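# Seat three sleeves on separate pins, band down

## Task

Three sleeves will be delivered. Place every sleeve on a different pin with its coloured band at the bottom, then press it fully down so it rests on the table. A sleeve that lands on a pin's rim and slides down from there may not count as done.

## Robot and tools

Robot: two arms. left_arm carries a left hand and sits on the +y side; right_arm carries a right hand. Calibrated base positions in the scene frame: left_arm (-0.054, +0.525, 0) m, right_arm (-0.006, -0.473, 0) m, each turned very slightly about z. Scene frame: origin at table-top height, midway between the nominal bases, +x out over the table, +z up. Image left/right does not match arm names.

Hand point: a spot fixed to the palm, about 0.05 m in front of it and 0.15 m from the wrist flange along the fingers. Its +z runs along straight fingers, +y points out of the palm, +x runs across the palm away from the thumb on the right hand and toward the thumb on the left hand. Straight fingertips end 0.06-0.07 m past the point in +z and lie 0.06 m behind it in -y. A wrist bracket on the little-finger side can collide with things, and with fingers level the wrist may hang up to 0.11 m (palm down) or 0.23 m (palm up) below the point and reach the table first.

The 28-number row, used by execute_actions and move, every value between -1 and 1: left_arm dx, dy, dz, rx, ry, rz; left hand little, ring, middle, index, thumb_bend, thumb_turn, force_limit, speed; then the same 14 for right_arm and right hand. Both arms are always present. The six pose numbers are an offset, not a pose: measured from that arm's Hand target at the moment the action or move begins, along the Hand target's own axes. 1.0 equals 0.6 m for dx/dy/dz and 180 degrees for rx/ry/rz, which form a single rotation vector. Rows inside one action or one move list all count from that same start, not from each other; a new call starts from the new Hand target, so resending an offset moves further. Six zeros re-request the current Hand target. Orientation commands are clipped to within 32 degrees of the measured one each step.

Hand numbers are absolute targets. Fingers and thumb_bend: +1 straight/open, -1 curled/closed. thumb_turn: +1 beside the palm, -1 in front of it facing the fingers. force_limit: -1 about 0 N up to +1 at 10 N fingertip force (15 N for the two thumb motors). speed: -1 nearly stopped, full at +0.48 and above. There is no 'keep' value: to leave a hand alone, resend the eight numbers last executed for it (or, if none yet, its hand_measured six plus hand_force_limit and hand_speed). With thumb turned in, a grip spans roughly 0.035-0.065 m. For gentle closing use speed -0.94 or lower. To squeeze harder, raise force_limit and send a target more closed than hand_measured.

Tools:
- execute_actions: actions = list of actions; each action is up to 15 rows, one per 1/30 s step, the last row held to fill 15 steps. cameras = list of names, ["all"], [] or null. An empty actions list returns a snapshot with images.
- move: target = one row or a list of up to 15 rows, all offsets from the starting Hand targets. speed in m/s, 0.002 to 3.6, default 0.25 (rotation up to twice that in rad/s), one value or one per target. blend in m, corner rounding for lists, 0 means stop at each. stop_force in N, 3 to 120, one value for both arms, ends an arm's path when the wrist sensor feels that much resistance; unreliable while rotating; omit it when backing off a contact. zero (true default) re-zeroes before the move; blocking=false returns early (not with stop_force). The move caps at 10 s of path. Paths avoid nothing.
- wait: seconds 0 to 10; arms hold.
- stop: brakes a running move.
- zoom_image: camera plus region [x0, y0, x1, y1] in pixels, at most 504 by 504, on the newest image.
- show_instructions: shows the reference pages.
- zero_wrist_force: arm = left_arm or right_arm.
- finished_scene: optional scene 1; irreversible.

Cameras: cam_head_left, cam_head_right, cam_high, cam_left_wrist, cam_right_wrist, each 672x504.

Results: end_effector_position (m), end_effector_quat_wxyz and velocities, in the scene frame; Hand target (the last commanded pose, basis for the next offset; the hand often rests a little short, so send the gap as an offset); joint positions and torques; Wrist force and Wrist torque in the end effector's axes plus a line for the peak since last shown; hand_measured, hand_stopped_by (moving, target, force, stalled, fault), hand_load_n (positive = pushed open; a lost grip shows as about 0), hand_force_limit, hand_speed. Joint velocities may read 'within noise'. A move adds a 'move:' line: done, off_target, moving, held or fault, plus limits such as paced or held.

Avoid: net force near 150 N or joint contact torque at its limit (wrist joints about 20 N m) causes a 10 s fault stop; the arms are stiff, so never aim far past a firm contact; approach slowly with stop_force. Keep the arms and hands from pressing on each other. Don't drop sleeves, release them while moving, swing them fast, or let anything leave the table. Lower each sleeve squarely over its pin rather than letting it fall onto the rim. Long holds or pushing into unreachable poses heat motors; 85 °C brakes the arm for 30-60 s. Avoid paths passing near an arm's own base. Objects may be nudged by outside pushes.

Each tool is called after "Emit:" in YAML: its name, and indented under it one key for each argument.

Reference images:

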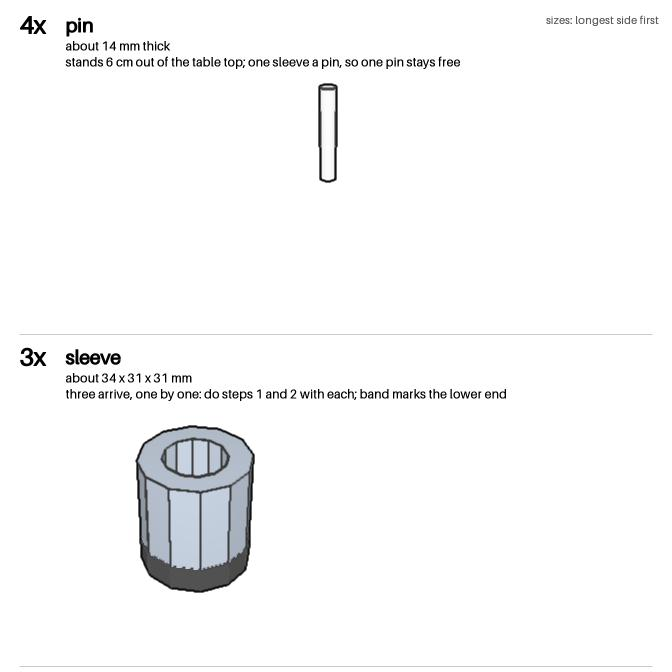

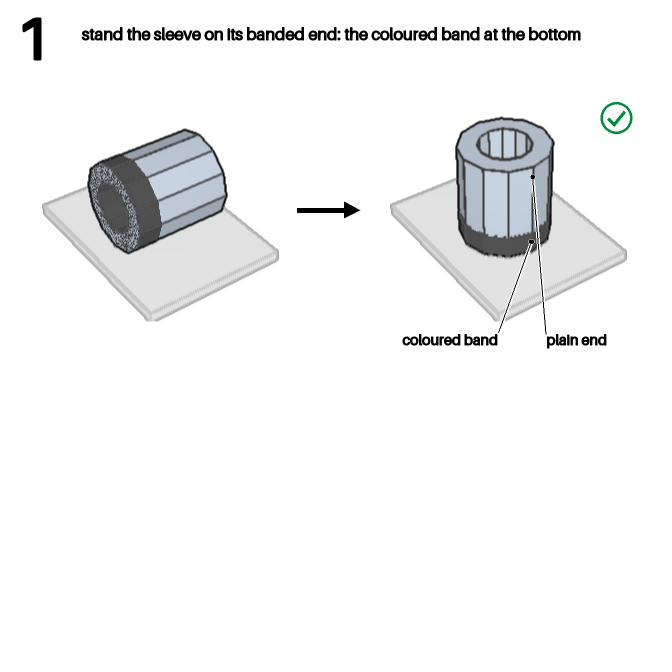

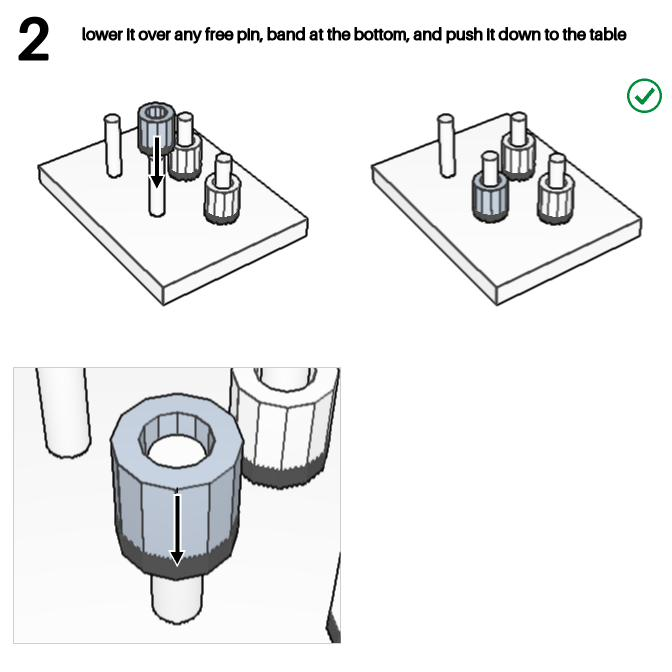

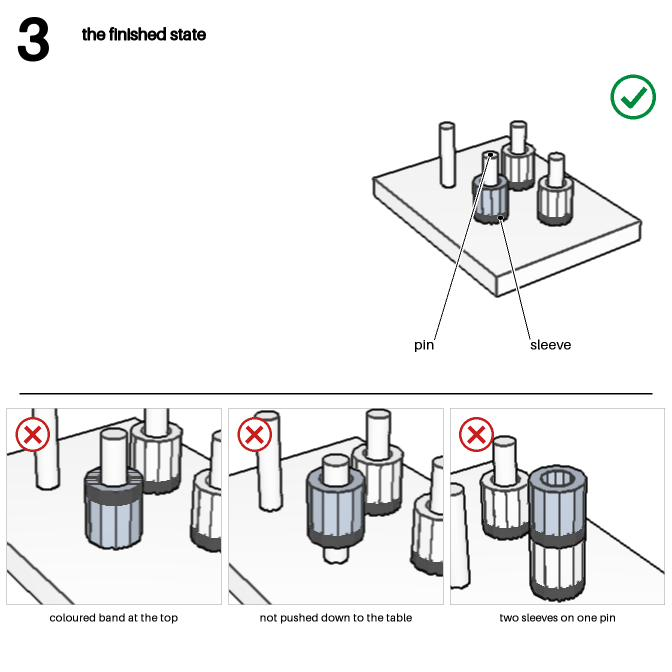

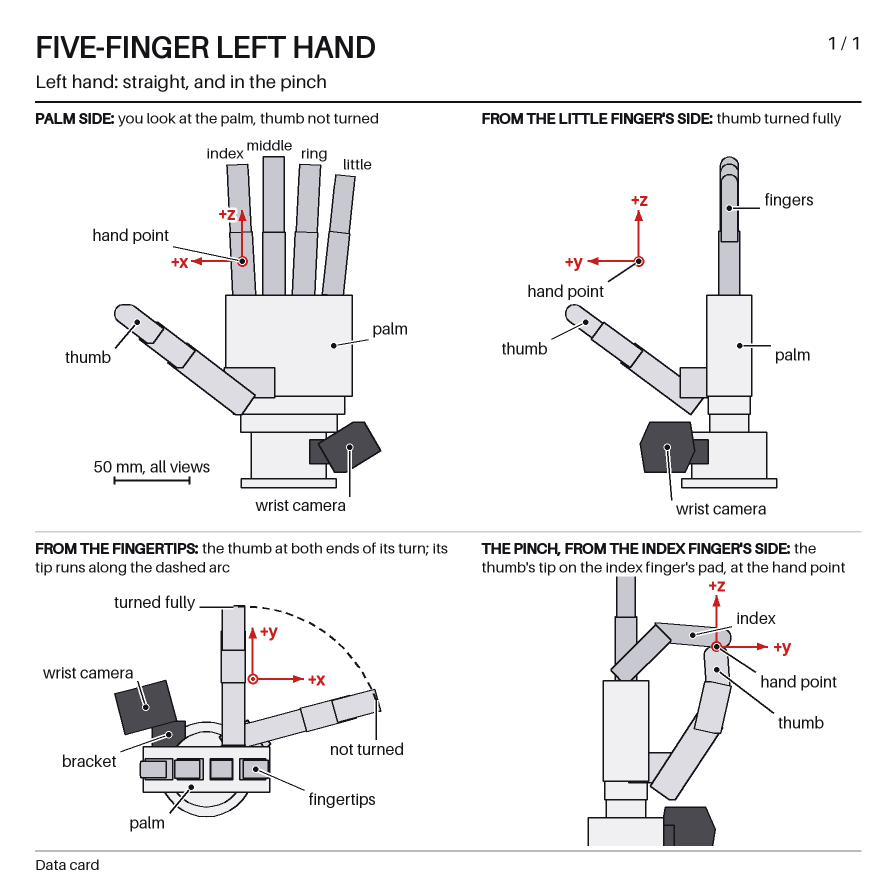

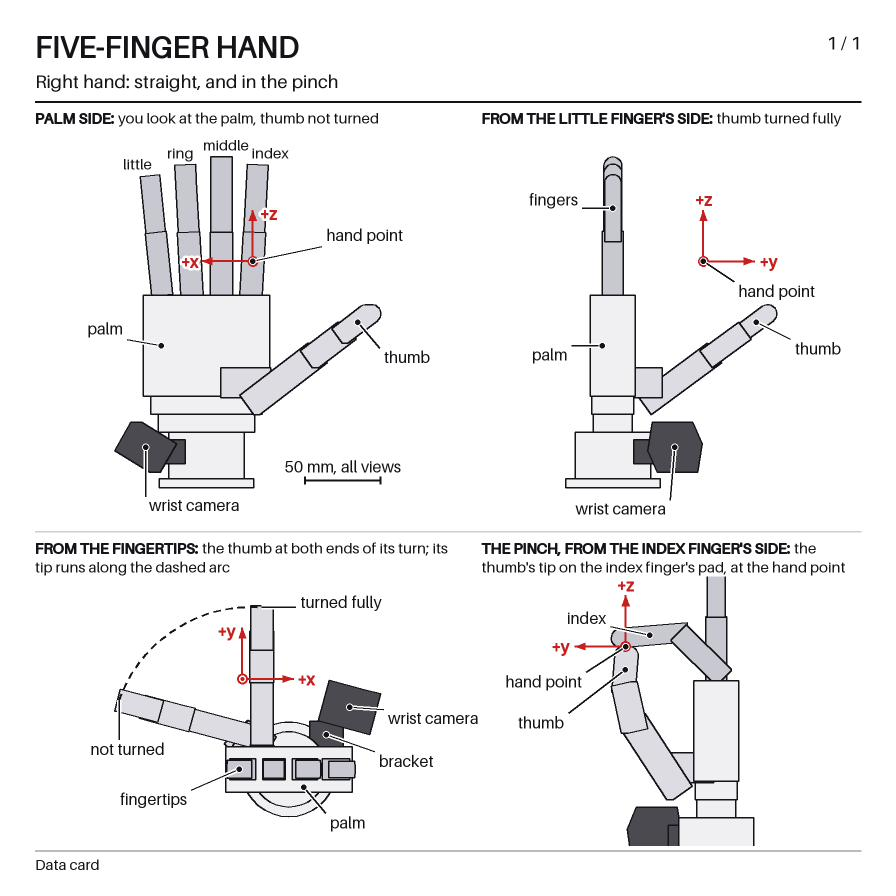

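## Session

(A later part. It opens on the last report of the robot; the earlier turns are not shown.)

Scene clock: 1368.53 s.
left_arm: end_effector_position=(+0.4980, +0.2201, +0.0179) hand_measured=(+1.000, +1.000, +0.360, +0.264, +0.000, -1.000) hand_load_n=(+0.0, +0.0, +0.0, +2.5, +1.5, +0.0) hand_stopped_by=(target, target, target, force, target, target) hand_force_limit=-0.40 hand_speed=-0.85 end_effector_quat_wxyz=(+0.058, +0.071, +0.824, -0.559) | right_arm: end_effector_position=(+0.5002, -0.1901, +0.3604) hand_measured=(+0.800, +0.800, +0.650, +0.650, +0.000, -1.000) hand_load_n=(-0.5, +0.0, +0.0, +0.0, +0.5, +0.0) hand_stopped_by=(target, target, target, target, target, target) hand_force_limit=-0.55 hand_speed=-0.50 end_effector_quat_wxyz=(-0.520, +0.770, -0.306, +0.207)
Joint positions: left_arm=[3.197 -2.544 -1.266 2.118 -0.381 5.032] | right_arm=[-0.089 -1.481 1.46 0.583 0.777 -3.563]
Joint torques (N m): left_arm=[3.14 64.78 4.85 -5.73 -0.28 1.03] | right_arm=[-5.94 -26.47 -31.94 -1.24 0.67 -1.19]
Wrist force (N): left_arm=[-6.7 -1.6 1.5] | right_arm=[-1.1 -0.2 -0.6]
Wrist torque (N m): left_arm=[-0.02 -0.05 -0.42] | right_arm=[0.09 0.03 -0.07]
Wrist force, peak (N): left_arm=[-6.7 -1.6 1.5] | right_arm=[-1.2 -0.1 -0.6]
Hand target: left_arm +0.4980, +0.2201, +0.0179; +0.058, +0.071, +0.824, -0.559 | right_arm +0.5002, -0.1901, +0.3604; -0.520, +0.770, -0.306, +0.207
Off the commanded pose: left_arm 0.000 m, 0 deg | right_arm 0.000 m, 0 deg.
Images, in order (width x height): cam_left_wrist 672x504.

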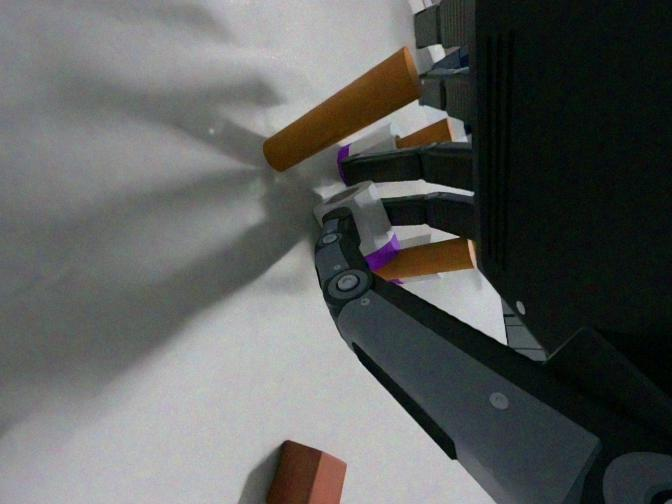

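Emit:
move:
  target: [0.0002,0.0197,-0.0533,0,0,0,1.0,1.0,0.36,-0.1,0.0,-1,-0.4,-0.85,0,0,0,0,0,0,0.8,0.8,0.65,0.65,0.0,-1,-0.55,-0.5]
  speed: 0.03
  cameras: ["all"]

Emit:
zoom_image:
  camera: "cam_left_wrist"
  region: [200, 100, 500, 350]

Emit:
zoom_image:
  camera: "cam_high"
  region: [380, 195, 460, 275]

Emit:
zoom_image:
  camera: "cam_head_right"
  region: [270, 300, 330, 360]

Emit:
zoom_image:
  camera: "cam_right_wrist"
  region: [360, 220, 440, 320]

Scene clock: 1374.60 s.
left_arm: end_effector_position=(+0.4994, +0.2543, +0.0188) hand_measured=(+1.000, +1.000, +0.360, +0.264, +0.000, -1.000) hand_load_n=(+0.0, +0.0, +0.0, +0.0, +0.0, +0.0) hand_stopped_by=(target, target, target, force, target, target) hand_force_limit=-0.40 hand_speed=-0.85 end_effector_quat_wxyz=(+0.057, +0.070, +0.824, -0.559) end_effector_velocity=(+0.000, -0.001, -0.001) end_effector_angular_velocity=(+0.001, -0.002, +0.000) | right_arm: end_effector_position=(+0.5002, -0.1901, +0.3604) hand_measured=(+0.800, +0.800, +0.650, +0.650, +0.000, -1.000) hand_load_n=(+0.0, +0.0, +0.0, +0.0, +0.0, +0.0) hand_stopped_by=(target, target, target, target, target, target) hand_force_limit=-0.55 hand_speed=-0.50 end_effector_quat_wxyz=(-0.520, +0.770, -0.306, +0.207)
Joint positions: left_arm=[3.258 -2.553 -1.291 2.005 -0.393 5.189] | right_arm=[-0.089 -1.481 1.46 0.583 0.777 -3.563]
Joint velocities: left_arm=[-0.002 0 0 0.006 0 -0.005] | right_arm=[within noise]
Joint torques (N m): left_arm=[-12.78 62.27 24.15 -0.37 1.24 -1.07] | right_arm=[-5.97 -25.94 -31.19 -1.27 0.79 -1.07]
Wrist force (N): left_arm=[-0.3 0.3 0.4] | right_arm=[-1.0 -0.2 -0.3]
Wrist torque (N m): left_arm=[0.01 -0.06 -0.21] | right_arm=[0.06 0.01 -0.07]
Wrist force, peak (N): left_arm=[-23.5 0.2 8.8] | right_arm=[-1.2 -0.2 -0.7]
Hand target: left_arm +0.4995, +0.2541, +0.0189; +0.058, +0.071, +0.824, -0.559 | right_arm +0.5002, -0.1901, +0.3604; -0.520, +0.770, -0.306, +0.207
Off the commanded pose: left_arm 0.000 m, 0 deg | right_arm 0.000 m, 0 deg.
move: done

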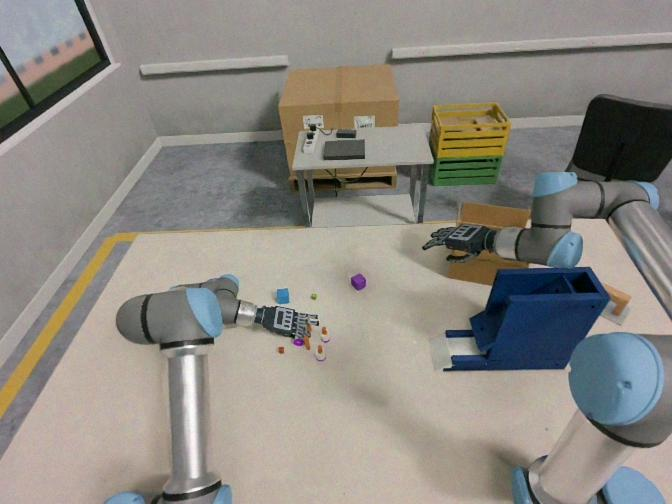

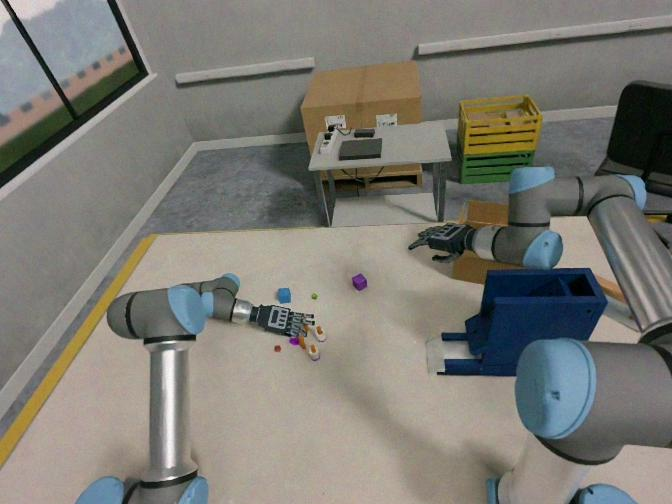

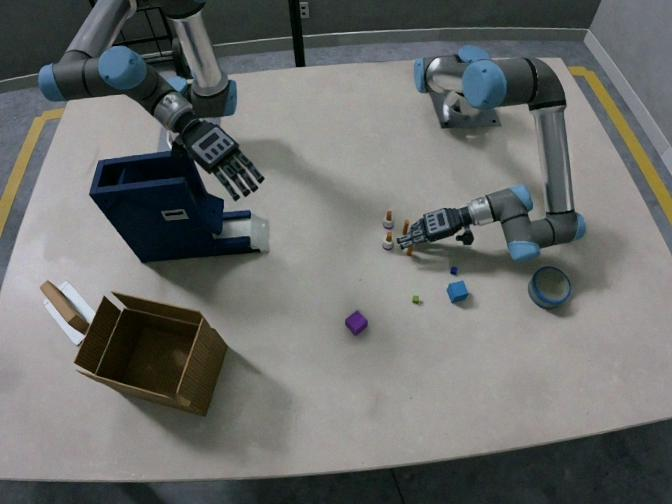

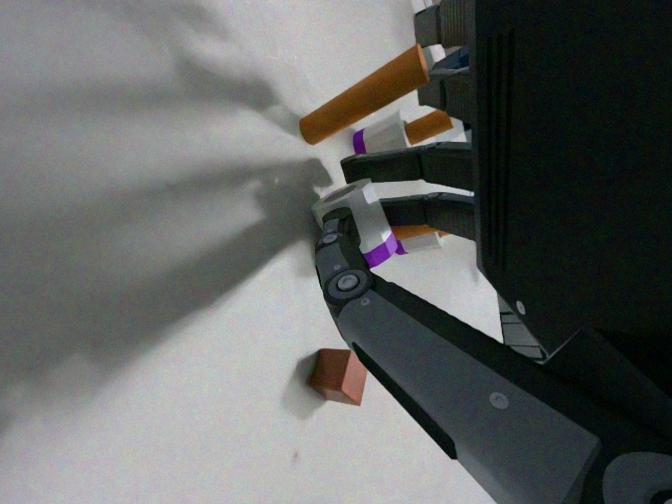

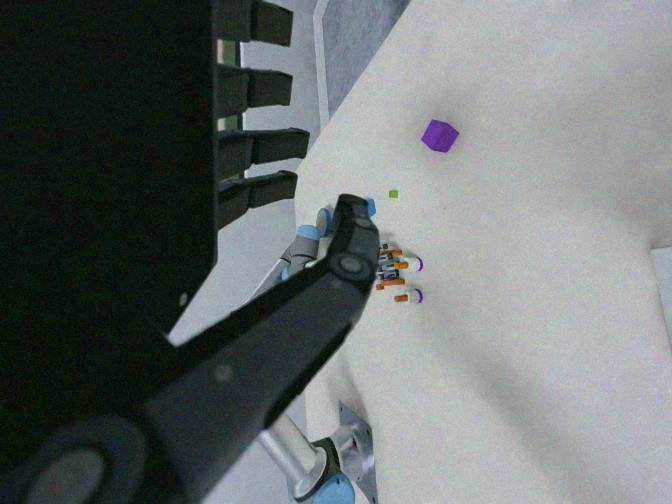

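Scaled by 1.680 from the camera's 672x504 image, which has a finer 960x720 frame.

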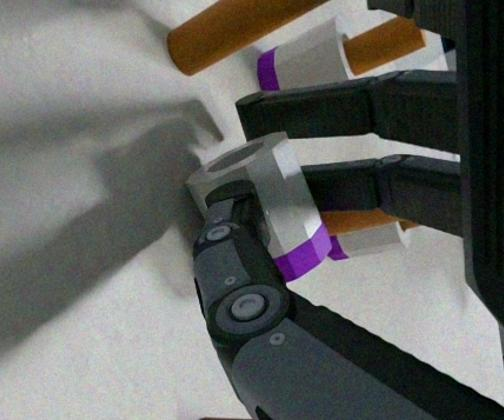

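Scaled by 6.300 from the camera's 672x504 image, which has a finer 960x720 frame.

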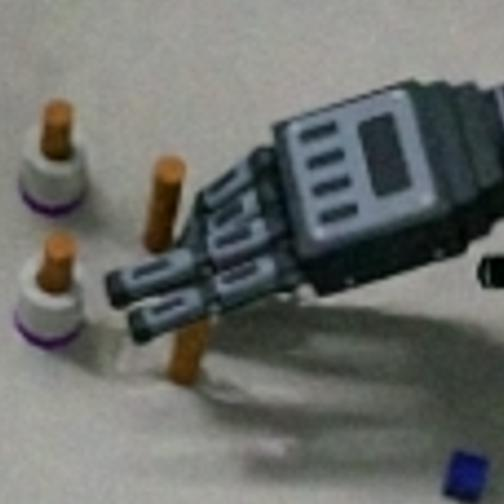

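Scaled by 8.400 from the camera's 672x504 image, which has a finer 960x720 frame.

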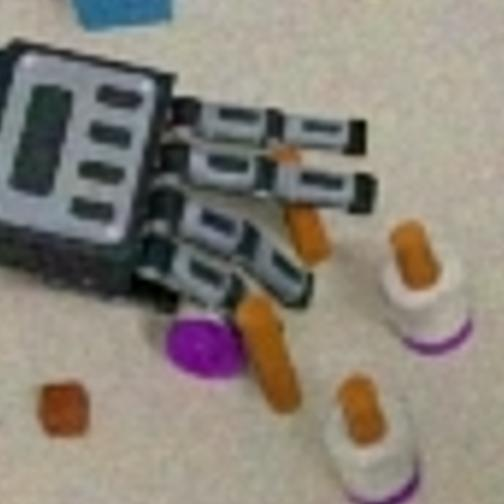

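Scaled by 5.040 from the camera's 672x504 image, which has a finer 960x720 frame.

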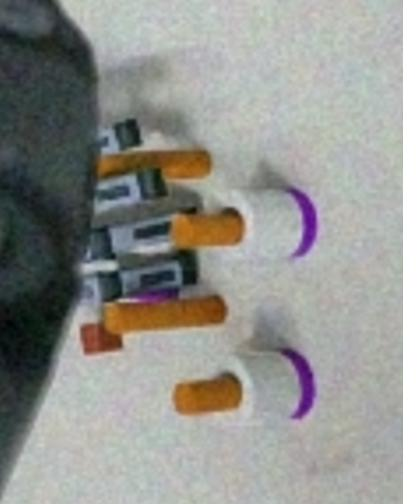

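Emit:
execute_actions:
  actions:
    - [[0,0,0,0,0,0,1.0,1.0,0.36,0.36,0.0,-1,-0.4,-0.3,0,0,0,0,0,0,0.8,0.8,0.65,0.65,0.0,-1,-0.55,-0.5]]

Emit:
move:
  target: [0.0020,0.0103,0.0042,0,0,0,1.0,1.0,0.36,0.36,0.0,-1,-0.4,-0.3,0,0,0,0,0,0,0.8,0.8,0.65,0.65,0.0,-1,-0.55,-0.5]
  speed: 0.015
  stop_force: 3

Emit:
execute_actions:
  actions:
    - [[0,0,0,0,0,0,1.0,1.0,0.36,-0.1,0.0,-1,-0.4,-0.85,0,0,0,0,0,0,0.8,0.8,0.65,0.65,0.0,-1,-0.55,-0.5]]
    - [[0,0,0,0,0,0,1.0,1.0,0.36,-0.1,0.0,-1,-0.4,-0.85,0,0,0,0,0,0,0.8,0.8,0.65,0.65,0.0,-1,-0.55,-0.5]]
  cameras: ["cam_left_wrist","cam_head_right"]

Emit:
zoom_image:
  camera: "cam_left_wrist"
  region: [200, 100, 500, 350]

Emit:
zoom_image:
  camera: "cam_head_right"
  region: [270, 300, 330, 360]

Scene clock: 1396.40 s.
left_arm: end_effector_position=(+0.4995, +0.2541, +0.0189) hand_measured=(+1.000, +1.000, +0.360, +0.360, +0.000, -1.000) hand_load_n=(+0.0, -0.5, +0.0, +0.0, +0.5, +0.0) hand_stopped_by=(target, target, target, target, target, target) hand_force_limit=-0.40 hand_speed=-0.30 end_effector_quat_wxyz=(+0.058, +0.071, +0.824, -0.559) | right_arm: end_effector_position=(+0.5002, -0.1901, +0.3604) hand_measured=(+0.800, +0.800, +0.650, +0.650, +0.000, -1.000) hand_load_n=(+0.0, +0.0, +0.0, +0.0, +0.5, +0.0) hand_stopped_by=(target, target, target, target, target, target) hand_force_limit=-0.55 hand_speed=-0.50 end_effector_quat_wxyz=(-0.520, +0.770, -0.306, +0.207)
Joint positions: left_arm=[3.258 -2.553 -1.29 2.005 -0.393 5.189] | right_arm=[-0.089 -1.481 1.46 0.583 0.777 -3.563]
Joint torques (N m): left_arm=[-12.5 72.28 25.09 -0.48 3.48 -0.99] | right_arm=[-6.57 -24.53 -31.46 -1.22 1.04 -0.98]
Wrist force (N): left_arm=[-0.3 0.5 0.2] | right_arm=[-0.8 -0.1 -0.5]
Wrist torque (N m): left_arm=[0.04 -0.05 -0.22] | right_arm=[0.09 -0.02 -0.05]
Wrist force, peak (N): left_arm=[-0.6 0.5 0.6] | right_arm=[-1.2 -0.3 -0.8]
Hand target: left_arm +0.4995, +0.2541, +0.0189; +0.058, +0.071, +0.824, -0.559 | right_arm +0.5002, -0.1901, +0.3604; -0.520, +0.770, -0.306, +0.207
Off the commanded pose: left_arm 0.000 m, 0 deg | right_arm 0.000 m, 0 deg.

Scene clock: 1397.53 s.
left_arm: end_effector_position=(+0.4995, +0.2541, +0.0149) hand_measured=(+1.000, +1.000, +0.360, +0.360, +0.000, -1.000) hand_load_n=(+0.0, +0.0, +0.0, -0.5, +0.0, +0.5) hand_stopped_by=(target, target, target, target, target, target) hand_force_limit=-0.40 hand_speed=-0.30 end_effector_quat_wxyz=(+0.058, +0.071, +0.824, -0.559) | right_arm: end_effector_position=(+0.5002, -0.1901, +0.3604) hand_measured=(+0.800, +0.800, +0.650, +0.650, +0.000, -1.000) hand_load_n=(+0.0, +0.0, +0.0, +0.0, +0.0, +0.0) hand_stopped_by=(target, target, target, target, target, target) hand_force_limit=-0.55 hand_speed=-0.50 end_effector_quat_wxyz=(-0.520, +0.770, -0.306, +0.207)
Joint positions: left_arm=[3.258 -2.559 -1.29 2.011 -0.393 5.189] | right_arm=[-0.089 -1.481 1.46 0.583 0.777 -3.563]
Joint torques (N m): left_arm=[-9.34 72.71 6.81 -7.45 -1.26 -0.49] | right_arm=[-6.06 -24.56 -31.34 -1.34 1.04 -1.2]
Wrist force (N): left_arm=[0.6 -1.4 0.7] | right_arm=[-0.8 -0.3 -0.6]
Wrist torque (N m): left_arm=[0.01 0.00 -0.06] | right_arm=[0.07 -0.01 -0.06]
Wrist force, peak (N): left_arm=[-0.1 -5.7 -0.7] | right_arm=[-1.2 -0.1 -0.5]
Hand target: left_arm +0.4995, +0.2541, +0.0149; +0.058, +0.071, +0.824, -0.559 (not the last commanded pose) | right_arm +0.5002, -0.1901, +0.3604; -0.520, +0.770, -0.306, +0.207
Off the commanded pose: left_arm 0.003 m, 0 deg | right_arm 0.000 m, 0 deg.
move: contact (left_arm)

Scene clock: 1398.73 s.
left_arm: end_effector_position=(+0.4995, +0.2541, +0.0149) hand_measured=(+1.000, +1.000, +0.360, +0.266, +0.000, -1.000) hand_load_n=(+0.0, -0.5, +0.0, +5.0, +2.0, -1.0) hand_stopped_by=(target, target, target, force, target, target) hand_force_limit=-0.40 hand_speed=-0.85 end_effector_quat_wxyz=(+0.058, +0.071, +0.824, -0.559) | right_arm: end_effector_position=(+0.5002, -0.1901, +0.3604) hand_measured=(+0.800, +0.800, +0.650, +0.650, +0.000, -1.000) hand_load_n=(+0.0, +0.0, +0.0, +0.0, +0.0, +0.0) hand_stopped_by=(target, target, target, target, target, target) hand_force_limit=-0.55 hand_speed=-0.50 end_effector_quat_wxyz=(-0.520, +0.770, -0.306, +0.207)
Joint positions: left_arm=[3.258 -2.559 -1.29 2.011 -0.393 5.189] | right_arm=[-0.089 -1.481 1.46 0.583 0.777 -3.563]
Joint torques (N m): left_arm=[-3.95 62.34 6.19 -1.68 -1.25 0.71] | right_arm=[-6.37 -24.9 -31.23 -1.22 1.17 -1.11]
Wrist force (N): left_arm=[-0.3 -5.6 -0.7] | right_arm=[-1.0 -0.2 -0.6]
Wrist torque (N m): left_arm=[-0.09 0.00 -0.07] | right_arm=[0.08 0.01 -0.07]
Wrist force, peak (N): left_arm=[-0.3 -6.0 -0.3] | right_arm=[-1.4 0.0 -0.7]
Hand target: left_arm +0.4995, +0.2541, +0.0149; +0.058, +0.071, +0.824, -0.559 | right_arm +0.5002, -0.1901, +0.3604; -0.520, +0.770, -0.306, +0.207
Off the commanded pose: left_arm 0.000 m, 0 deg | right_arm 0.000 m, 0 deg.
Images, in order (width x height): cam_head_right 672x504, cam_left_wrist 672x504.

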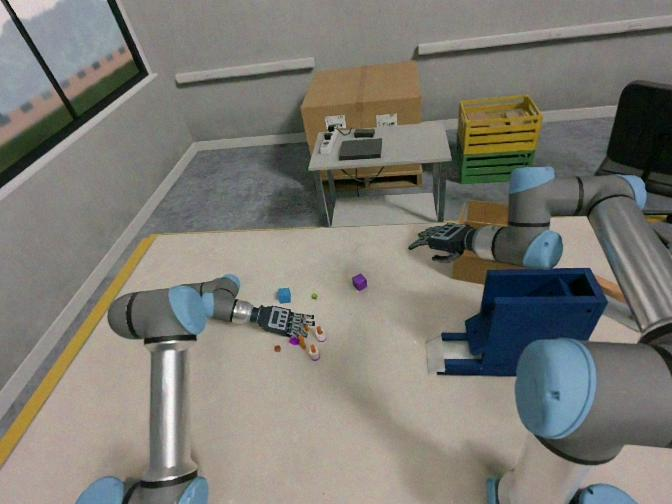

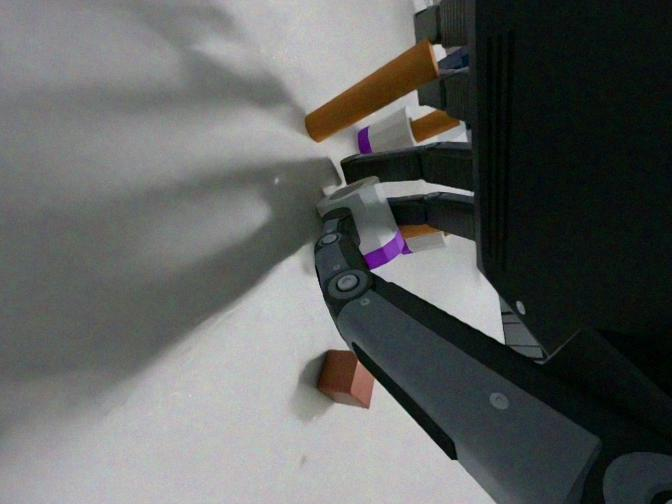

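Scaled by 1.680 from the camera's 672x504 image, which has a finer 960x720 frame.

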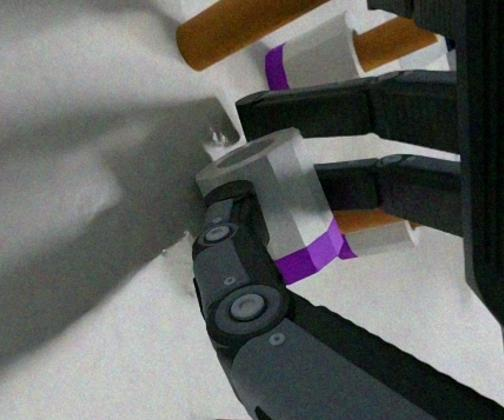

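Scaled by 8.400 from the camera's 672x504 image, which has a finer 960x720 frame.

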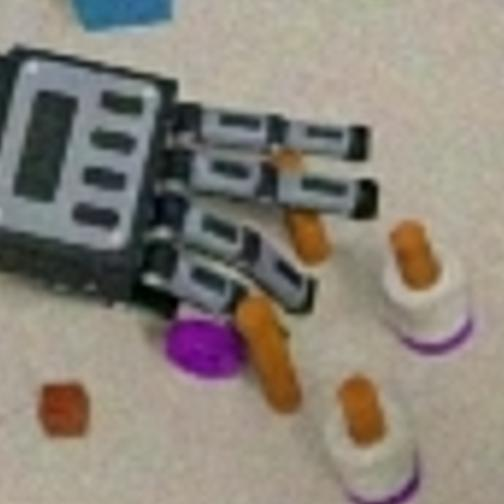

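Emit:
move:
  target:
    - [-0.0029,-0.0152,-0.0061,0,0,0,1.0,1.0,0.36,-0.1,0.0,-1,-0.4,-0.85,0,0,0,0,0,0,0.8,0.8,0.65,0.65,0.0,-1,-0.55,-0.5]
  speed: 0.03
  cameras: ["cam_left_wrist","cam_head_right"]

Emit:
zoom_image:
  camera: "cam_left_wrist"
  region: [200, 100, 500, 350]

Emit:
zoom_image:
  camera: "cam_head_right"
  region: [270, 300, 330, 360]

Scene clock: 1402.93 s.
left_arm: end_effector_position=(+0.4995, +0.2541, +0.0250) hand_measured=(+1.000, +1.000, +0.360, +0.266, +0.000, -1.000) hand_load_n=(+0.0, +0.0, -0.5, +4.0, +3.5, -0.5) hand_stopped_by=(target, target, target, force, target, target) hand_force_limit=-0.40 hand_speed=-0.85 end_effector_quat_wxyz=(+0.057, +0.071, +0.824, -0.559) | right_arm: end_effector_position=(+0.5002, -0.1901, +0.3604) hand_measured=(+0.800, +0.800, +0.650, +0.650, +0.000, -1.000) hand_load_n=(+0.0, +0.0, +0.0, +0.0, +0.0, +0.0) hand_stopped_by=(target, target, target, target, target, target) hand_force_limit=-0.55 hand_speed=-0.50 end_effector_quat_wxyz=(-0.520, +0.770, -0.306, +0.207)
Joint positions: left_arm=[3.258 -2.544 -1.291 1.996 -0.393 5.189] | right_arm=[-0.089 -1.481 1.46 0.583 0.777 -3.563]
Joint torques (N m): left_arm=[2.49 59.26 7.27 -4 1.74 -0.26] | right_arm=[-6.02 -24.57 -32.14 -1.35 1.14 -1]
Wrist force (N): left_arm=[-0.1 0.8 0.2] | right_arm=[-0.8 -0.1 -0.2]
Wrist torque (N m): left_arm=[0.07 -0.07 -0.21] | right_arm=[0.08 -0.03 -0.05]
Wrist force, peak (N): left_arm=[-0.4 -6.1 -0.9] | right_arm=[-1.3 0.0 -0.6]
Hand target: left_arm +0.4995, +0.2541, +0.0248; +0.058, +0.071, +0.824, -0.559 | right_arm +0.5002, -0.1901, +0.3604; -0.520, +0.770, -0.306, +0.207
Off the commanded pose: left_arm 0.000 m, 0 deg | right_arm 0.000 m, 0 deg.
move: done
Images, in order (width x height): cam_head_right 672x504, cam_left_wrist 672x504.

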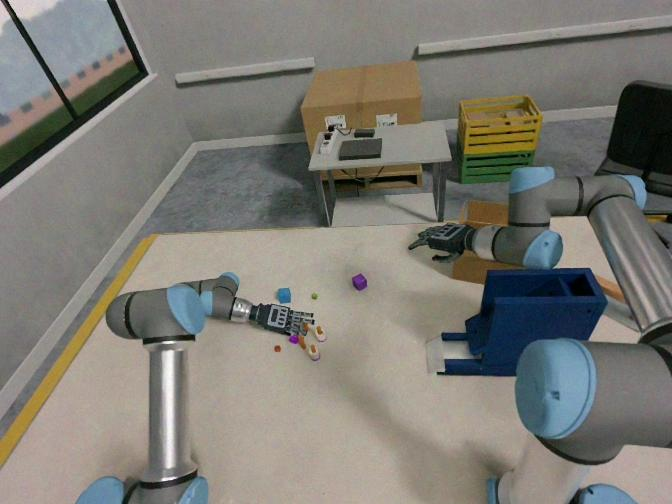

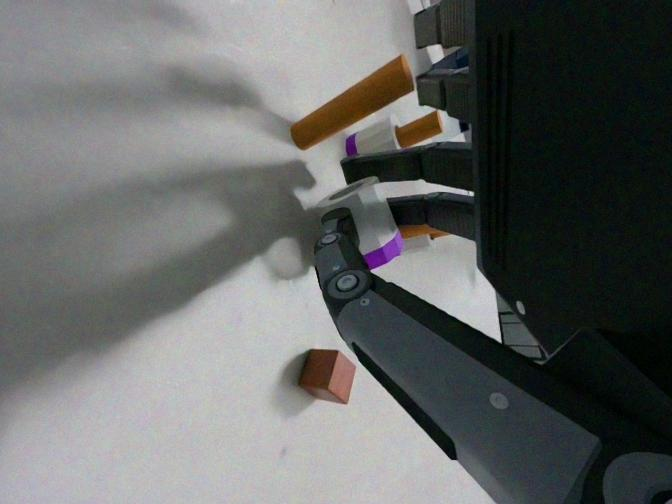

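Scaled by 1.680 from the camera's 672x504 image, which has a finer 960x720 frame.

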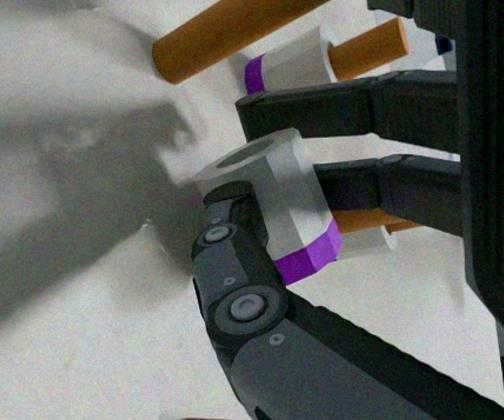

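Scaled by 8.400 from the camera's 672x504 image, which has a finer 960x720 frame.

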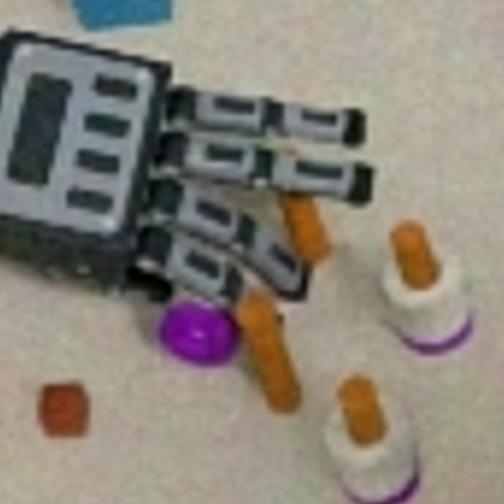

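Emit:
move:
  target:
    - [-0.0053,-0.0268,-0.0217,0,0,0,1.0,1.0,0.36,-0.1,0.0,-1,-0.4,-0.85,0,0,0,0,0,0,0.8,0.8,0.65,0.65,0.0,-1,-0.55,-0.5]
    - [-0.0180,0.0080,-0.1018,0,0,0,1.0,1.0,0.36,-0.1,0.0,-1,-0.4,-0.85,0,0,0,0,0,0,0.8,0.8,0.65,0.65,0.0,-1,-0.55,-0.5]
    - [-0.0113,0.0430,-0.0877,0,0,0,1.0,1.0,0.36,-0.1,0.0,-1,-0.4,-0.85,0,0,0,0,0,0,0.8,0.8,0.65,0.65,0.0,-1,-0.55,-0.5]
  speed: [0.05,0.08,0.05]
  blend: [0.008,0.01,0]

Emit:
move:
  target: [0.0022,0.0114,0.0046,0,0,0,1.0,1.0,0.36,-0.1,0.0,-1,-0.4,-0.85,0,0,0,0,0,0,0.8,0.8,0.65,0.65,0.0,-1,-0.55,-0.5]
  speed: 0.015
  stop_force: 3
  cameras: ["cam_left_wrist","cam_high"]

Emit:
zoom_image:
  camera: "cam_left_wrist"
  region: [200, 100, 500, 350]

Emit:
zoom_image:
  camera: "cam_high"
  region: [390, 205, 470, 285]

Scene clock: 1419.00 s.
left_arm: end_effector_position=(+0.5100, +0.3121, +0.0217) hand_measured=(+1.000, +1.000, +0.360, +0.266, +0.000, -1.000) hand_load_n=(-0.5, +0.0, +0.0, +3.5, +4.0, -1.0) hand_stopped_by=(target, target, target, force, target, target) hand_force_limit=-0.40 hand_speed=-0.85 end_effector_quat_wxyz=(+0.058, +0.071, +0.824, -0.559) end_effector_velocity=(+0.000, +0.000, +0.004) end_effector_angular_velocity=(+0.000, +0.000, +0.000) | right_arm: end_effector_position=(+0.5002, -0.1901, +0.3604) hand_measured=(+0.800, +0.800, +0.650, +0.650, +0.000, -1.000) hand_load_n=(+0.0, +0.0, +0.0, +0.0, +0.0, +0.0) hand_stopped_by=(target, target, target, target, target, target) hand_force_limit=-0.55 hand_speed=-0.50 end_effector_quat_wxyz=(-0.520, +0.770, -0.306, +0.207)
Joint positions: left_arm=[3.356 -2.579 -1.289 1.819 -0.429 5.419] | right_arm=[-0.089 -1.481 1.46 0.583 0.777 -3.563]
Joint velocities: left_arm=[-0.001 0.006 0 -0.005 0 -0.002] | right_arm=[within noise]
Joint torques (N m): left_arm=[-12.04 73.19 20.41 -7.44 3.93 -0.96] | right_arm=[-6.15 -23.52 -31.6 -1.3 1.19 -1.17]
Wrist force (N): left_arm=[-0.1 0.9 0.2] | right_arm=[-0.9 -0.2 -0.5]
Wrist torque (N m): left_arm=[0.05 -0.10 -0.24] | right_arm=[0.08 0.00 -0.06]
Wrist force, peak (N): left_arm=[-0.1 1.6 0.4] | right_arm=[-1.3 0.0 -0.6]
Hand target: left_arm +0.5100, +0.3120, +0.0219; +0.058, +0.071, +0.824, -0.559 | right_arm +0.5002, -0.1901, +0.3604; -0.520, +0.770, -0.306, +0.207
Off the commanded pose: left_arm 0.000 m, 0 deg | right_arm 0.000 m, 0 deg.
move: done

Scene clock: 1420.47 s.
left_arm: end_effector_position=(+0.5100, +0.3120, +0.0149) hand_measured=(+1.000, +1.000, +0.360, +0.266, +0.000, -1.000) hand_load_n=(+0.0, +0.0, +0.0, +3.5, +4.0, -0.5) hand_stopped_by=(target, target, target, force, target, target) hand_force_limit=-0.40 hand_speed=-0.85 end_effector_quat_wxyz=(+0.058, +0.071, +0.824, -0.559) | right_arm: end_effector_position=(+0.5002, -0.1901, +0.3604) hand_measured=(+0.800, +0.800, +0.650, +0.650, +0.000, -1.000) hand_load_n=(+0.0, +0.0, +0.0, +0.0, +0.0, +0.0) hand_stopped_by=(target, target, target, target, target, target) hand_force_limit=-0.55 hand_speed=-0.50 end_effector_quat_wxyz=(-0.520, +0.770, -0.306, +0.207)
Joint positions: left_arm=[3.356 -2.59 -1.288 1.828 -0.429 5.419] | right_arm=[-0.089 -1.481 1.46 0.583 0.777 -3.563]
Joint torques (N m): left_arm=[-9.72 73.56 5.94 -7.66 -0.49 -0.16] | right_arm=[-5.23 -23.8 -30.99 -1.34 1.25 -1.01]
Wrist force (N): left_arm=[-0.1 0.8 0.2] | right_arm=[-1.0 0.0 -0.6]
Wrist torque (N m): left_arm=[0.02 -0.10 -0.23] | right_arm=[0.11 0.02 -0.06]
Wrist force, peak (N): left_arm=[-0.7 -4.7 -1.6] | right_arm=[-1.2 -0.4 -0.4]
Hand target: left_arm +0.5100, +0.3120, +0.0149; +0.058, +0.071, +0.824, -0.559 (not the last commanded pose) | right_arm +0.5002, -0.1901, +0.3604; -0.520, +0.770, -0.306, +0.207
Off the commanded pose: left_arm 0.001 m, 0 deg | right_arm 0.000 m, 0 deg.
move: contact (left_arm)
Images, in order (width x height): cam_high 672x504, cam_left_wrist 672x504.

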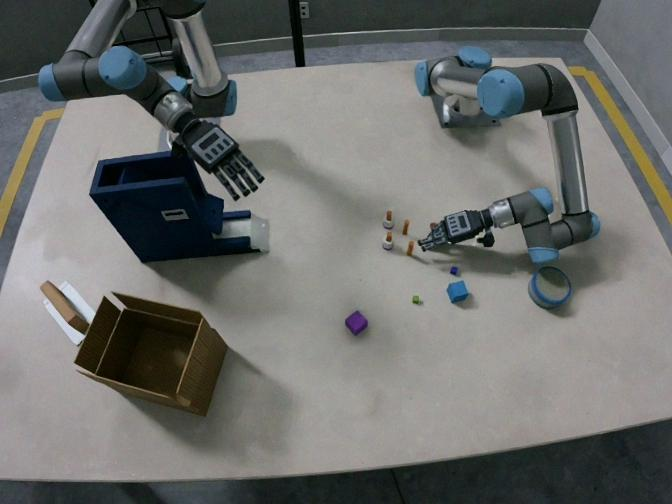

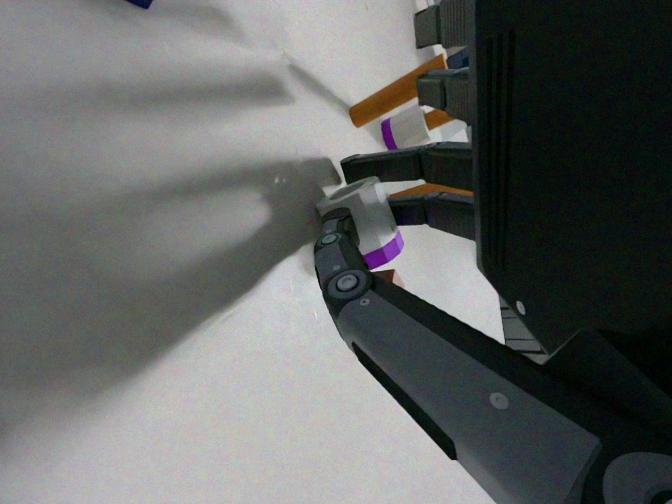

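Scaled by 1.680 from the camera's 672x504 image, which has a finer 960x720 frame.

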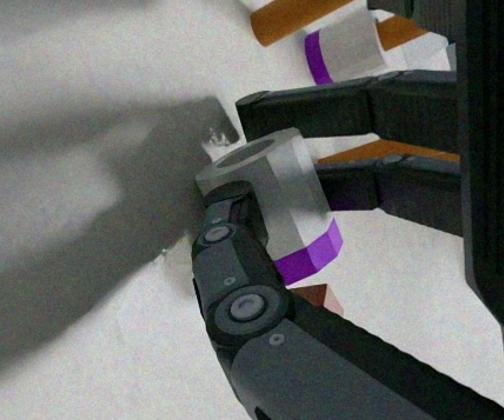

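Scaled by 6.300 from the camera's 672x504 image, which has a finer 960x720 frame.

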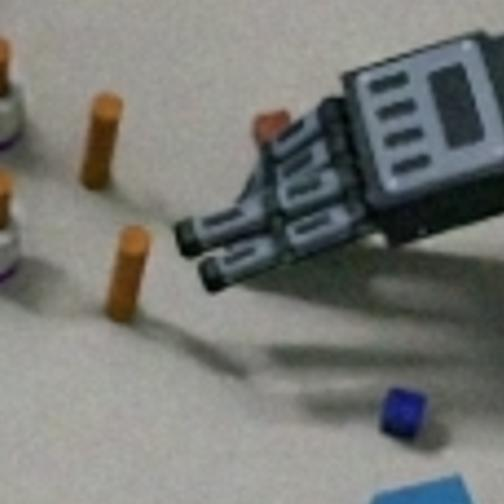

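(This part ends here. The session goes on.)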